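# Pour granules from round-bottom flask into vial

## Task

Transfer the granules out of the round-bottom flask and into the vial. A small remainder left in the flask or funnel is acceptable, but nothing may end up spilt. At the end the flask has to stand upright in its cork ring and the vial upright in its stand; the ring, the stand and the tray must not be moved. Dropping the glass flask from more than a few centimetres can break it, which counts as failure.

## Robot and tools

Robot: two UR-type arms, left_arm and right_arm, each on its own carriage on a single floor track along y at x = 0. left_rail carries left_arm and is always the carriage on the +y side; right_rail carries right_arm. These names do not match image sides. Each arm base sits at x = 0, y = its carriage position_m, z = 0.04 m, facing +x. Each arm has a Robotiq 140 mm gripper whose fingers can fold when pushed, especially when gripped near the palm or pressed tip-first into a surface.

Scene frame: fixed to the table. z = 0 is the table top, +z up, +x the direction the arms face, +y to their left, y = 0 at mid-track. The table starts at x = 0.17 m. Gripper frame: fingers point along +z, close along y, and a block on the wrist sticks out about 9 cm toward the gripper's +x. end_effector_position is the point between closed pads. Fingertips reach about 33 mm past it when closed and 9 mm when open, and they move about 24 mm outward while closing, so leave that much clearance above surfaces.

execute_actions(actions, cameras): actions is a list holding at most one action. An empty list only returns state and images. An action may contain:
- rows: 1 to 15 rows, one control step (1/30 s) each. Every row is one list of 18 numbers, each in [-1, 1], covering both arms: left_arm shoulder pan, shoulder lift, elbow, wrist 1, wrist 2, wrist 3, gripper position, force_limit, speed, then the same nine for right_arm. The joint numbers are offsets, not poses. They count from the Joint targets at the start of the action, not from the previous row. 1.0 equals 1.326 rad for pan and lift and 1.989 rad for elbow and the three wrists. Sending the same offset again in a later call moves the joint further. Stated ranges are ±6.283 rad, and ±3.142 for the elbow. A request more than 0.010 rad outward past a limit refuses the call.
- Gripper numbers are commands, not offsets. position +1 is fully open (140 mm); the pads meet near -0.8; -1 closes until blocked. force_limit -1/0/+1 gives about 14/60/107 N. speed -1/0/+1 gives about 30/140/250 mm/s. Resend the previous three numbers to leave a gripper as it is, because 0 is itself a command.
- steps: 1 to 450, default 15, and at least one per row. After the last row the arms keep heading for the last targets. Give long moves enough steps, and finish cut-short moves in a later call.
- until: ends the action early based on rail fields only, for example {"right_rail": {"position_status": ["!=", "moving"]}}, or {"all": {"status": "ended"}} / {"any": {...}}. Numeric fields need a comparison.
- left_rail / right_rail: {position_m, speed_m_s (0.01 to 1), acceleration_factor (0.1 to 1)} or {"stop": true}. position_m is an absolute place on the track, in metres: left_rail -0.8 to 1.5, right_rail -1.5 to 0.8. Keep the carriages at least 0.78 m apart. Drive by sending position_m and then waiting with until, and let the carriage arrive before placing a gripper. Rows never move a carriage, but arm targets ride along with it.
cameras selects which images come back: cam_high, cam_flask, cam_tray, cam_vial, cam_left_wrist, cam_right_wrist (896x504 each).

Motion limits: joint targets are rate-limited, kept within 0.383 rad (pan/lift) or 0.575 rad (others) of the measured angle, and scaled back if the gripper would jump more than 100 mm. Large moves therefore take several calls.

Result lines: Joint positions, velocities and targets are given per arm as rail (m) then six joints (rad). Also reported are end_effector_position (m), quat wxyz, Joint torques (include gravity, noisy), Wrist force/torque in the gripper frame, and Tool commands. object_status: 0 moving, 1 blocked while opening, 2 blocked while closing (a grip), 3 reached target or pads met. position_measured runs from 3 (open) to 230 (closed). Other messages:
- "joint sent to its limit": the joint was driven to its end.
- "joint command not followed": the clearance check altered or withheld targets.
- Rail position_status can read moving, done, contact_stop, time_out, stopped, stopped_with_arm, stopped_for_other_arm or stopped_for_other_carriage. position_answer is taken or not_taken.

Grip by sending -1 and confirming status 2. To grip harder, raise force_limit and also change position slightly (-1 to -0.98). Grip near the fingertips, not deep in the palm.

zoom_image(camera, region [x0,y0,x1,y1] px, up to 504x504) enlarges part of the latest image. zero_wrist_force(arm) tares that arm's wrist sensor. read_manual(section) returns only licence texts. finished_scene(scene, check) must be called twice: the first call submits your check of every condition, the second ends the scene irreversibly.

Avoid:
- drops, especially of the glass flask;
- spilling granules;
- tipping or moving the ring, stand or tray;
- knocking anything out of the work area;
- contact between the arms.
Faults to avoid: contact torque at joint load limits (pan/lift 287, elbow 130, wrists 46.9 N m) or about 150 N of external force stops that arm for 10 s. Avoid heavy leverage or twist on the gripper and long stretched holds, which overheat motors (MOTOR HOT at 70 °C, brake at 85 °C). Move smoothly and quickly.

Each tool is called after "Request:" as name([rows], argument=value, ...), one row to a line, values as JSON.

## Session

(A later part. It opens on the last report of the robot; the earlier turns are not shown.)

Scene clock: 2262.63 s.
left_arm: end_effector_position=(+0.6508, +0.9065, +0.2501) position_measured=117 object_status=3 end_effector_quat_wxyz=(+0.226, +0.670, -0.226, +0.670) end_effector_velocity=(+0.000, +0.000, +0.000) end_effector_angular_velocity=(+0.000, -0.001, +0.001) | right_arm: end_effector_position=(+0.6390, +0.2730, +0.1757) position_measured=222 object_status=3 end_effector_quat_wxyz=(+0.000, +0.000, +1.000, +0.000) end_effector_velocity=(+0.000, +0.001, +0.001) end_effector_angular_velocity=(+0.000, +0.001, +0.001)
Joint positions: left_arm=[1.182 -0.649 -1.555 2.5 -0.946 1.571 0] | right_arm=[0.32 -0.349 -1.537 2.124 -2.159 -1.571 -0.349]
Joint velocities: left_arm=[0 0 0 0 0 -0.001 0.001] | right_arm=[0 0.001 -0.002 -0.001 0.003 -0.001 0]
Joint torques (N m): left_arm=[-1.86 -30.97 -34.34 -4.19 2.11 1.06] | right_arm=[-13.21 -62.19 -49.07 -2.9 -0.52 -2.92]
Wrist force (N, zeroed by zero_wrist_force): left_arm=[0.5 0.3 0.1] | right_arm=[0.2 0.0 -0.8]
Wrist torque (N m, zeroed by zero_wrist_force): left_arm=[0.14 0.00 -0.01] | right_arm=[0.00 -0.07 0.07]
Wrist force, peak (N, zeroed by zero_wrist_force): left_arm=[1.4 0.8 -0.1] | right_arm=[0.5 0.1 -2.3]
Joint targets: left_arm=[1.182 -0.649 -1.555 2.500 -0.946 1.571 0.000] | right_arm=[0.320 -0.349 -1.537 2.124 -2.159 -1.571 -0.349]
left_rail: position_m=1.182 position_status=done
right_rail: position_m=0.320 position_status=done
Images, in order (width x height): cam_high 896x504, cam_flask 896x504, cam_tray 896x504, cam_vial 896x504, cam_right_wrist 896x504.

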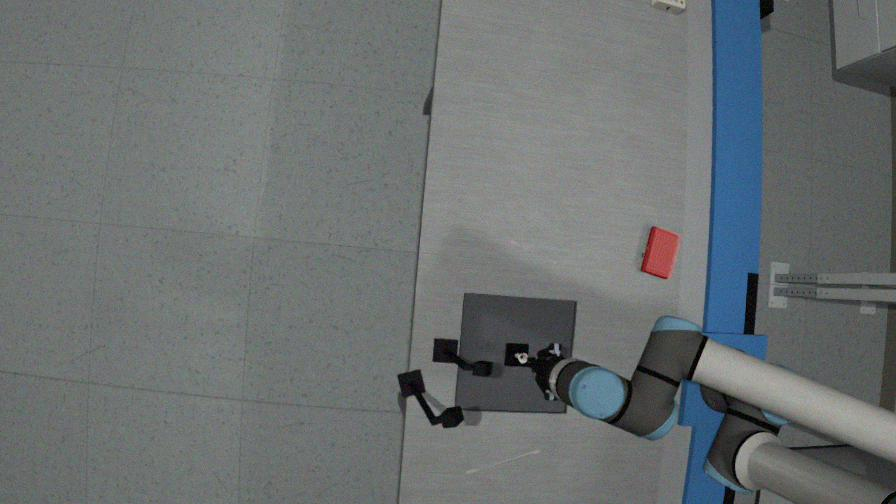

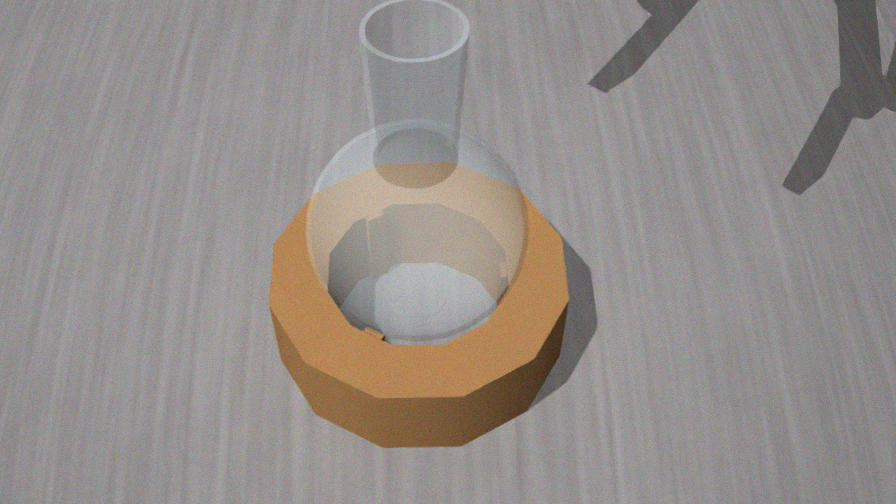

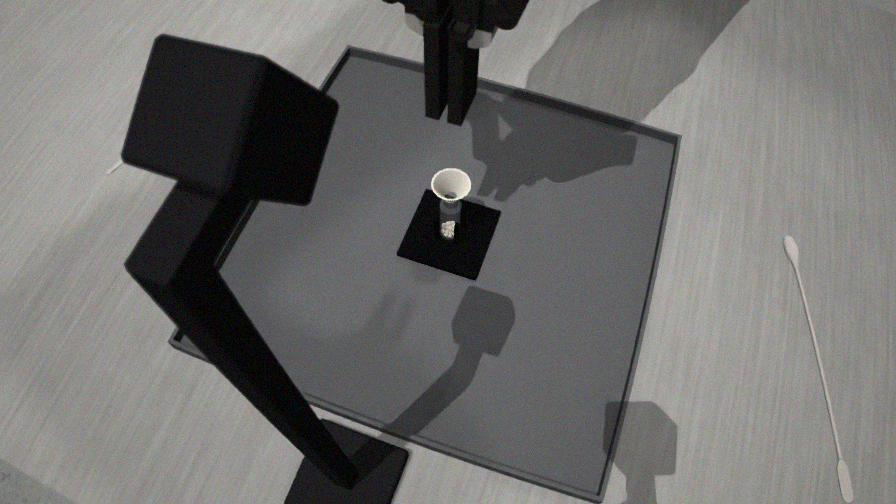

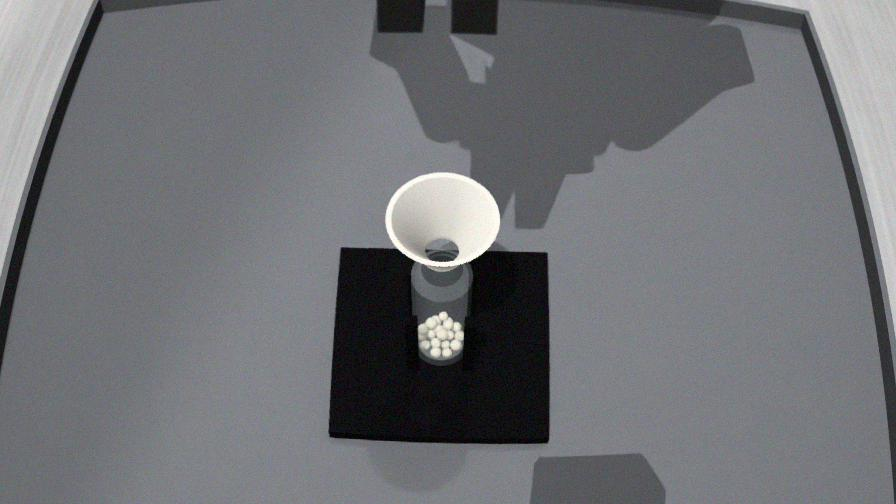

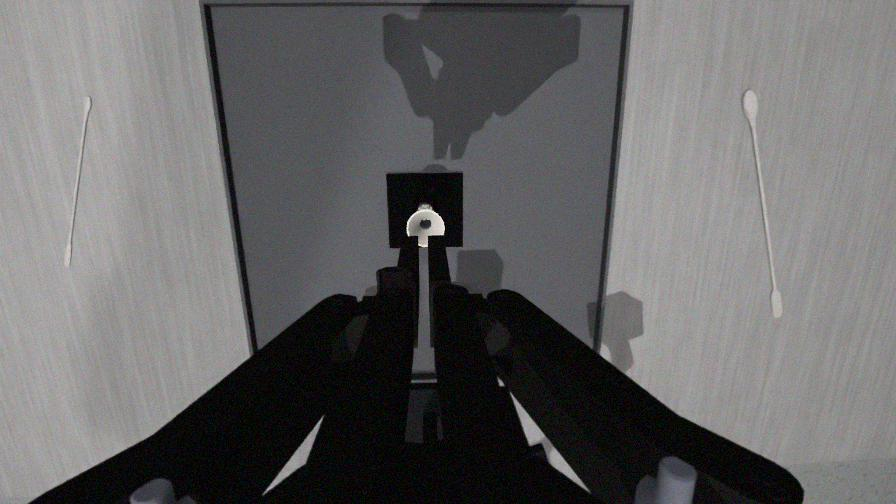

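Request:
execute_actions(actions=[], cameras=["cam_left_wrist", "cam_vial"])

Scene clock: 2313.17 s.
left_arm: end_effector_position=(+0.6508, +0.9065, +0.2501) position_measured=117 object_status=3 end_effector_quat_wxyz=(+0.226, +0.670, -0.226, +0.670) end_effector_velocity=(+0.000, +0.000, -0.001) end_effector_angular_velocity=(-0.001, +0.002, +0.000) | right_arm: end_effector_position=(+0.6390, +0.2730, +0.1759) position_measured=222 object_status=3 end_effector_quat_wxyz=(+0.000, +0.000, +1.000, +0.000) end_effector_velocity=(+0.000, +0.000, +0.000) end_effector_angular_velocity=(-0.001, +0.000, +0.000)
Joint positions: left_arm=[1.182 -0.649 -1.555 2.5 -0.946 1.571 0] | right_arm=[0.32 -0.349 -1.537 2.124 -2.159 -1.571 -0.349]
Joint velocities: left_arm=[0 0 0 0.001 0 0.001 -0.002] | right_arm=[0 0 0 0 0 -0.001 0]
Joint torques (N m): left_arm=[-1.63 -31.38 -34 -4.24 2.38 0.99] | right_arm=[-10.52 -60.73 -41.11 -3.75 -0.15 -3.42]
Wrist force (N, zeroed by zero_wrist_force): left_arm=[1.0 0.7 -0.3] | right_arm=[0.3 0.2 -0.5]
Wrist torque (N m, zeroed by zero_wrist_force): left_arm=[0.22 -0.11 -0.02] | right_arm=[0.05 -0.09 0.07]
Wrist force, peak (N, zeroed by zero_wrist_force): left_arm=[1.2 0.9 0.1] | right_arm=[0.4 -0.1 -1.1]
Joint targets: left_arm=[1.182 -0.649 -1.555 2.500 -0.946 1.571 0.000] | right_arm=[0.320 -0.349 -1.537 2.124 -2.159 -1.571 -0.349]
Tool commands: left_gripper/position=+0.1 left_gripper/force_limit=+0.0 left_gripper/speed=-0.9 right_gripper/position=-0.74 right_gripper/force_limit=-1.0 right_gripper/speed=-1.0
left_rail: position_m=1.182 position_status=done
right_rail: position_m=0.320 position_status=done
Images, in order (width x height): cam_vial 896x504, cam_left_wrist 896x504.

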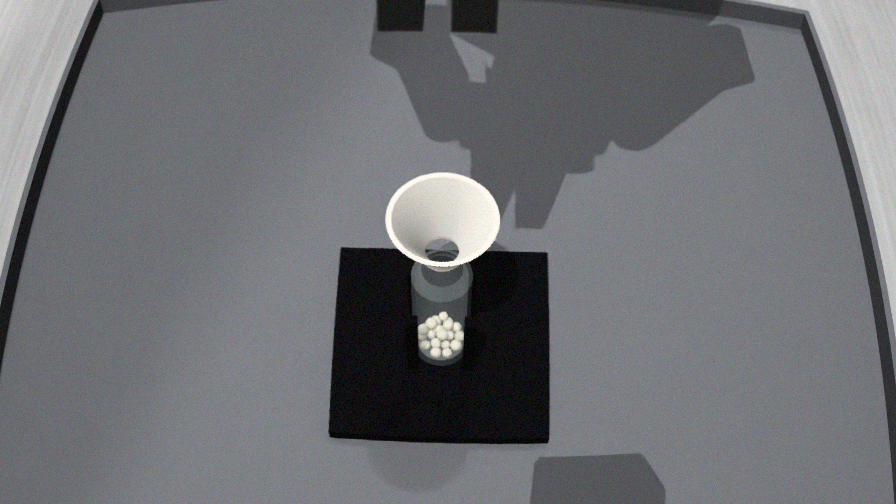

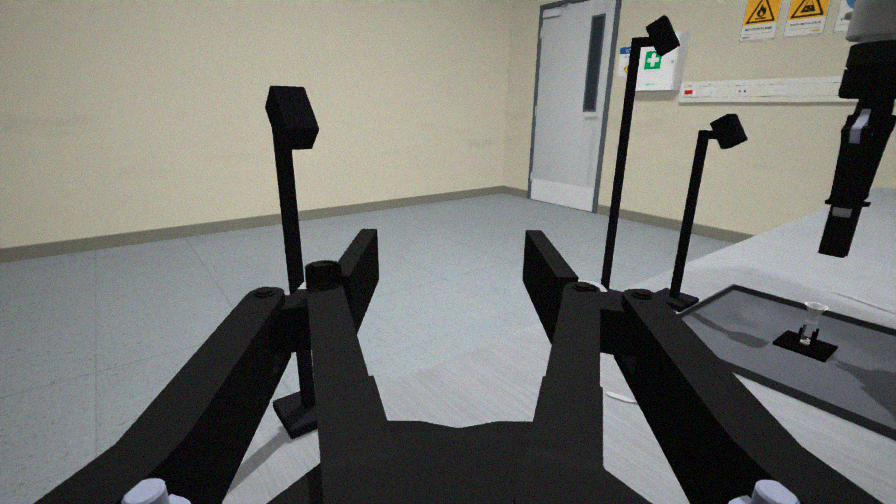

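Request:
zoom_image(camera="cam_left_wrist", region=[640, 270, 896, 450])

Request:
zoom_image(camera="cam_vial", region=[370, 160, 520, 290])

Request:
zoom_image(camera="cam_vial", region=[390, 280, 490, 390])

Scaled by 1.969 from the camera's 896x504 image, which has a finer 1280x720 frame.

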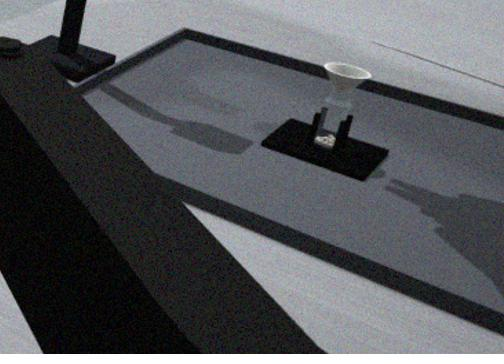

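Scaled by 3.360 from the camera's 896x504 image, which has a finer 1280x720 frame.

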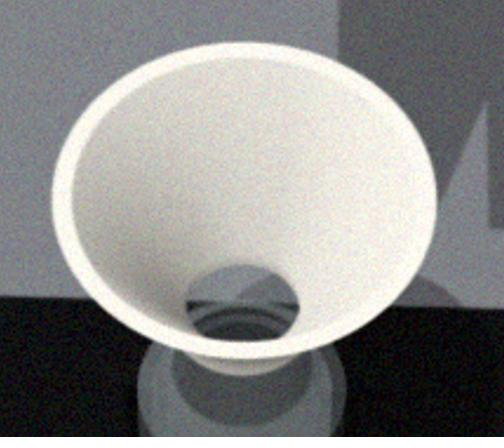

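Scaled by 4.582 from the camera's 896x504 image, which has a finer 1280x720 frame.

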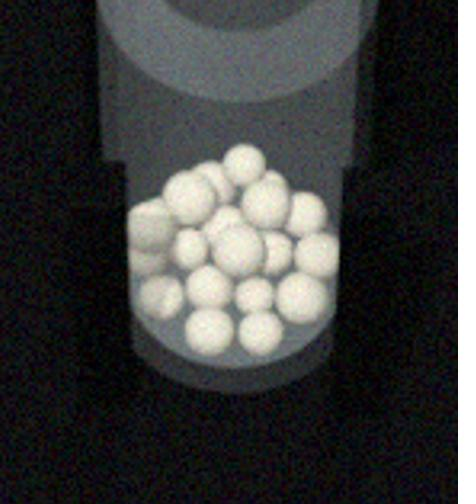

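Request:
finished_scene(scene=2, check="Granules in the vial: cam_vial and cam_tray zooms show the pile in the glass vial, and the last spilt granule, which I picked off the tray, fell through the funnel onto it (the pile's top ball changed; the slit between the right pads and the funnel interior are empty). The pictures cannot show every ball in the middle of the pile or a ball hidden inside the funnel neck. None spilt: zooms of cam_tray, cam_vial, cam_high, cam_left_wrist and cam_right_wrist show no loose ball on the tray, the stand or the table around them; a 3 mm white ball far off on the light table, or one behind the camera posts, could be missed. Flask: cam_flask shows it upright in the cork ring, mouth at about (414,28), sphere and ring where they were, nothing left inside, left gripper open and 0.1 m or more clear. Vial: upright in its stand, funnel level on it, rim centre at about (443,219) in cam_vial as before. Ring, stand and tray: unchanged in the pictures; the closed fingertips only touched the tray floor lightly, so a shift of a fraction of a millimetre could not be seen. Both arms are at rest, clear of every object.")

This call ended nothing. Check each condition that your pictures could not show: look closer or test it, and mend what is not met. Then call finished_scene again.

Request:
execute_actions(actions=[])

Scene clock: 2345.70 s.
left_arm: end_effector_position=(+0.6508, +0.9065, +0.2501) position_measured=117 object_status=3 end_effector_quat_wxyz=(+0.226, +0.670, -0.226, +0.670) end_effector_velocity=(-0.001, +0.000, +0.000) end_effector_angular_velocity=(+0.001, +0.000, -0.002) | right_arm: end_effector_position=(+0.6390, +0.2730, +0.1759) position_measured=222 object_status=3 end_effector_quat_wxyz=(+0.000, +0.000, +1.000, +0.000) end_effector_velocity=(+0.000, -0.001, +0.000) end_effector_angular_velocity=(+0.000, +0.000, -0.001)
Joint positions: left_arm=[1.182 -0.649 -1.555 2.5 -0.946 1.571 0] | right_arm=[0.32 -0.349 -1.537 2.124 -2.159 -1.571 -0.349]
Joint velocities: left_arm=[0 0 0 0.001 0 0.001 0.001] | right_arm=[0 -0.002 0 0 0.001 0 0]
Joint torques (N m): left_arm=[-1.91 -31.34 -32.57 -4.12 2.35 1.08] | right_arm=[-5.39 -60.81 -37.09 -3.98 -0.12 -3.2]
Wrist force (N, zeroed by zero_wrist_force): left_arm=[0.8 0.6 0.2] | right_arm=[0.1 0.0 -0.6]
Wrist torque (N m, zeroed by zero_wrist_force): left_arm=[0.19 -0.06 -0.02] | right_arm=[0.01 -0.05 0.07]
Wrist force, peak (N, zeroed by zero_wrist_force): left_arm=[1.2 0.8 0.0] | right_arm=[0.4 0.4 -1.0]
Joint targets: left_arm=[1.182 -0.649 -1.555 2.500 -0.946 1.571 0.000] | right_arm=[0.320 -0.349 -1.537 2.124 -2.159 -1.571 -0.349]
Tool commands: left_gripper/position=+0.1 left_gripper/force_limit=+0.0 left_gripper/speed=-0.9 right_gripper/position=-0.74 right_gripper/force_limit=-1.0 right_gripper/speed=-1.0
left_rail: position_m=1.182 position_status=done
right_rail: position_m=0.320 position_status=done

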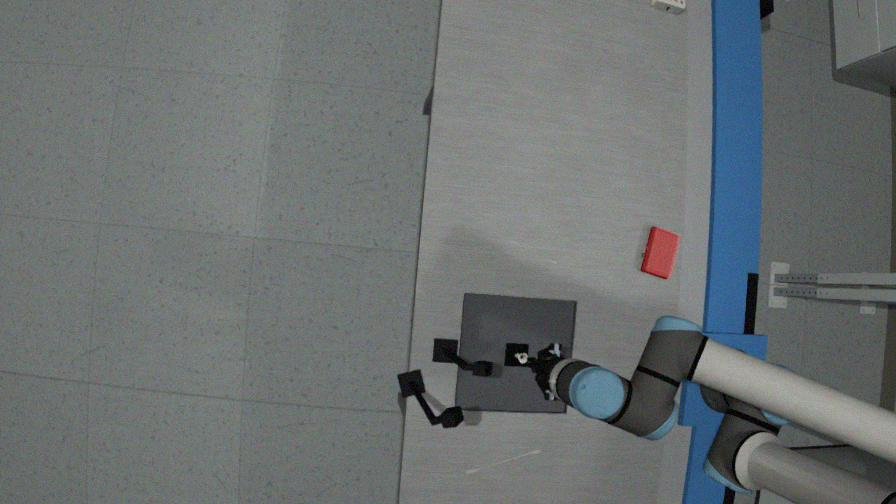

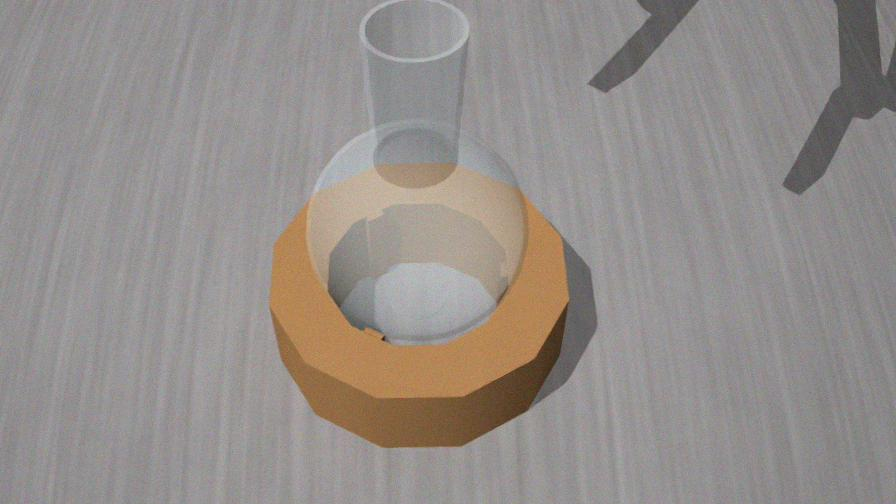

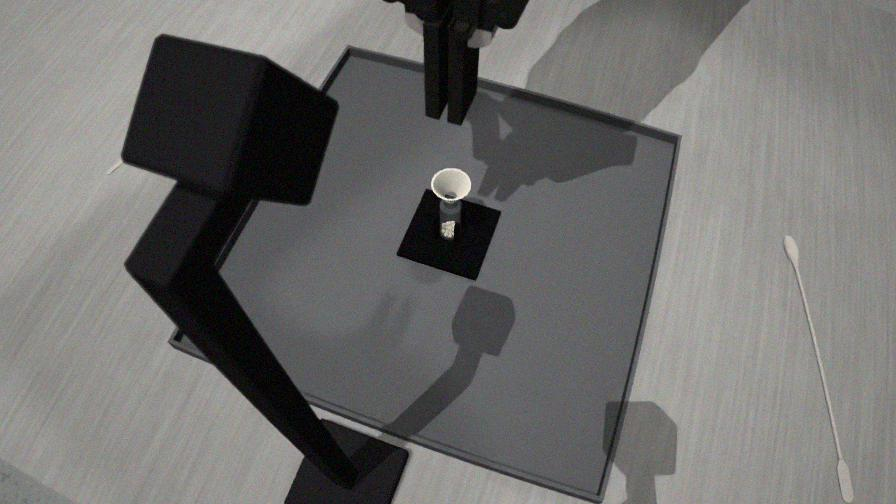

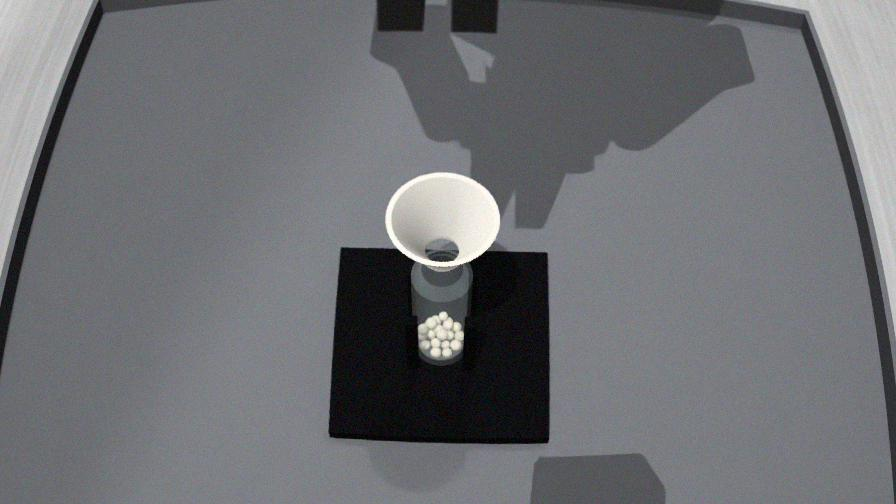

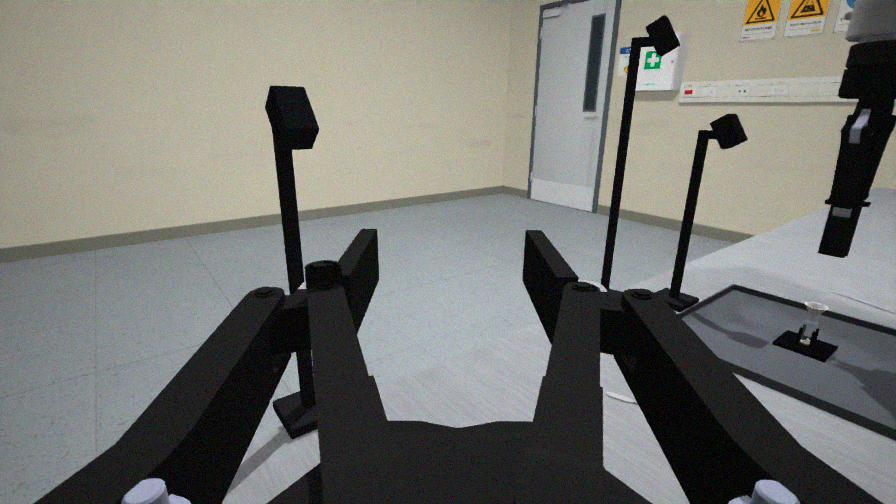

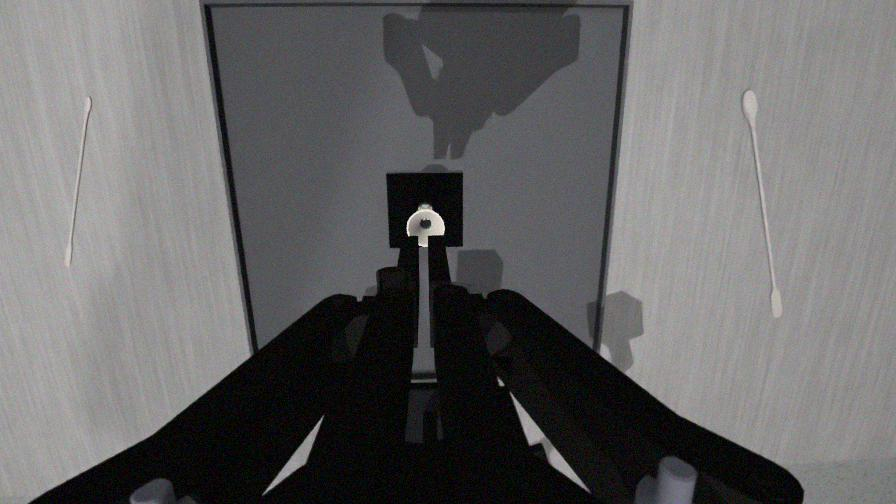

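Request:
zoom_image(camera="cam_right_wrist", region=[0, 0, 220, 130])

Request:
zoom_image(camera="cam_right_wrist", region=[20, 120, 250, 260])

Request:
zoom_image(camera="cam_right_wrist", region=[0, 250, 260, 410])

Request:
zoom_image(camera="cam_right_wrist", region=[600, 0, 800, 130])

Request:
zoom_image(camera="cam_right_wrist", region=[590, 120, 790, 250])

Request:
zoom_image(camera="cam_right_wrist", region=[580, 240, 800, 400])

Scaled by 2.291 from the camera's 896x504 image, which has a finer 1280x720 frame.

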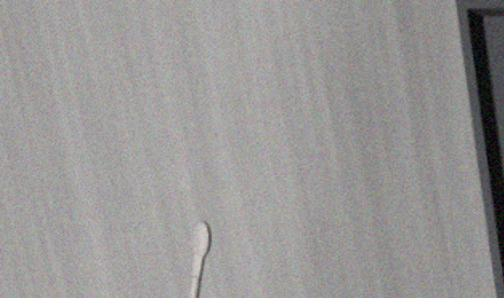

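Scaled by 2.191 from the camera's 896x504 image, which has a finer 1280x720 frame.

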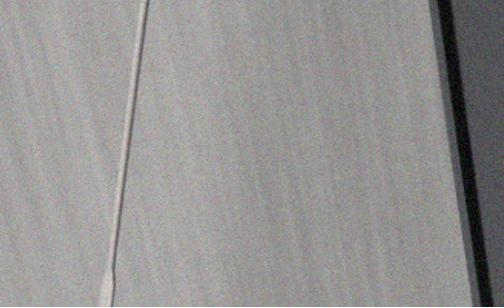

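Scaled by 1.938 from the camera's 896x504 image, which has a finer 1280x720 frame.

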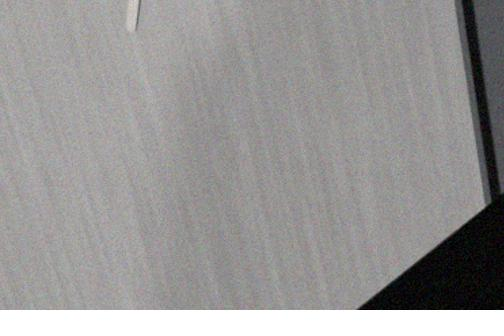

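Scaled by 2.520 from the camera's 896x504 image, which has a finer 1280x720 frame.

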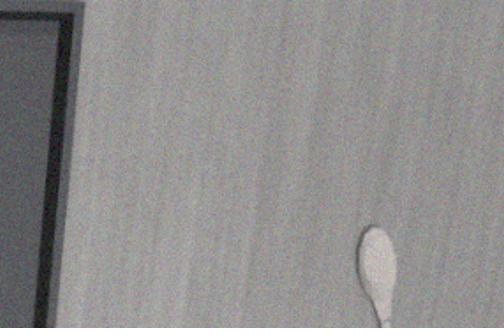

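Scaled by 2.520 from the camera's 896x504 image, which has a finer 1280x720 frame.

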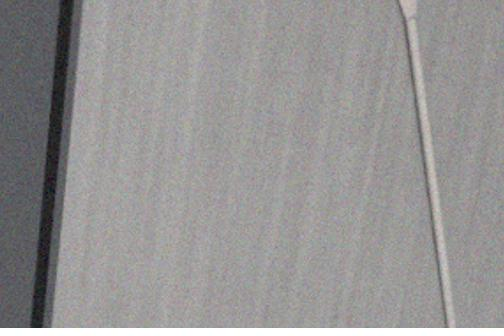

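Scaled by 2.291 from the camera's 896x504 image, which has a finer 1280x720 frame.

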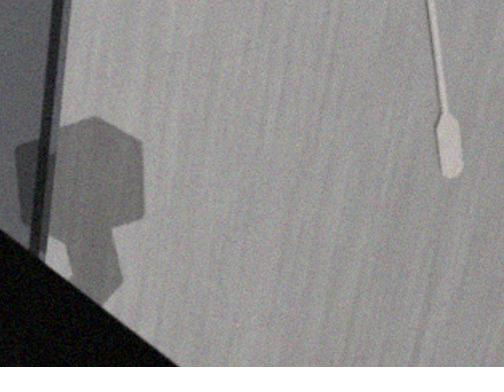

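Request:
zoom_image(camera="cam_tray", region=[200, 0, 420, 120])

Request:
zoom_image(camera="cam_tray", region=[500, 0, 720, 140])

Request:
zoom_image(camera="cam_tray", region=[680, 0, 896, 130])

Request:
zoom_image(camera="cam_tray", region=[660, 120, 800, 300])

Request:
zoom_image(camera="cam_tray", region=[600, 290, 830, 504])

Request:
zoom_image(camera="cam_left_wrist", region=[700, 270, 896, 400])

Scaled by 2.291 from the camera's 896x504 image, which has a finer 1280x720 frame.

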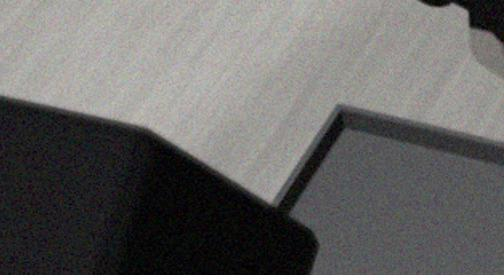

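Scaled by 2.291 from the camera's 896x504 image, which has a finer 1280x720 frame.

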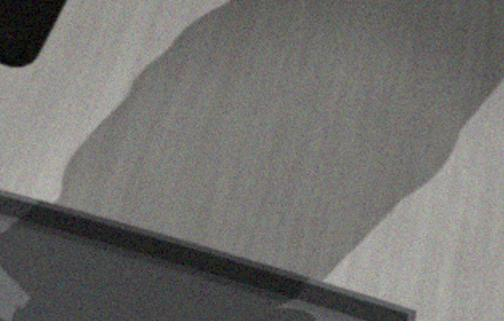

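Scaled by 2.333 from the camera's 896x504 image, which has a finer 1280x720 frame.

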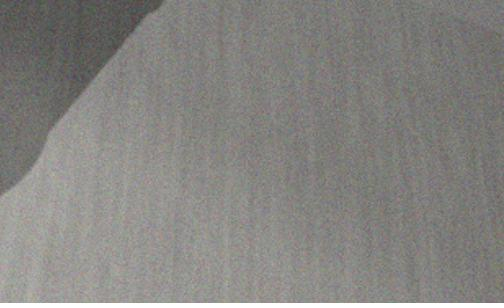

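Scaled by 2.800 from the camera's 896x504 image, which has a finer 1280x720 frame.

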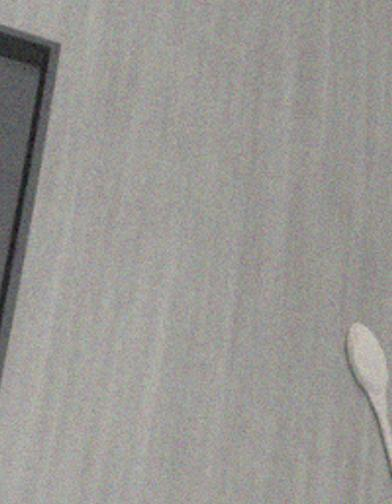

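Scaled by 2.191 from the camera's 896x504 image, which has a finer 1280x720 frame.

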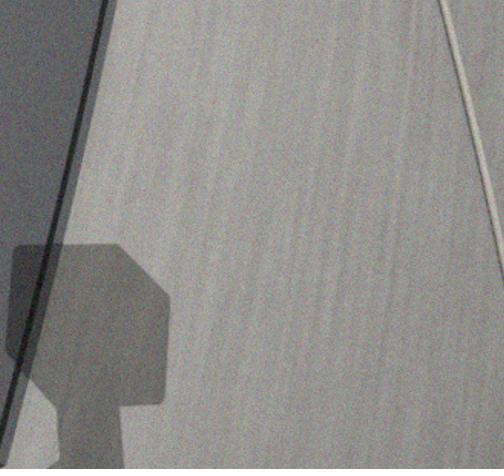

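Scaled by 2.571 from the camera's 896x504 image, which has a finer 1280x720 frame.

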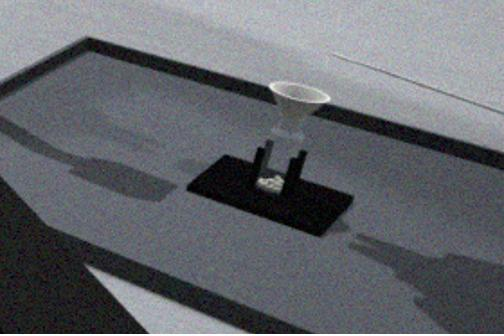

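Request:
finished_scene(scene=2, check="Looked again at fresh pictures from all six cameras and closer zooms. Granules: in the vial, funnel and flask empty in cam_vial and cam_flask. Spilt: no loose ball on the tray, stand, or the table on either side and behind the tray in the magnified cam_tray, cam_right_wrist, cam_left_wrist, cam_high and cam_flask views; a ball hidden exactly behind a camera post could still be missed. Flask: upright in its ring, mouth (414,28), unchanged over several readings, left gripper clear above it. Vial: upright between the stand's posts in cam_vial, cam_tray and cam_left_wrist. Ring, stand and tray: same image positions as before. Both arms at rest and touching nothing.")

The scene is finished: the task was done.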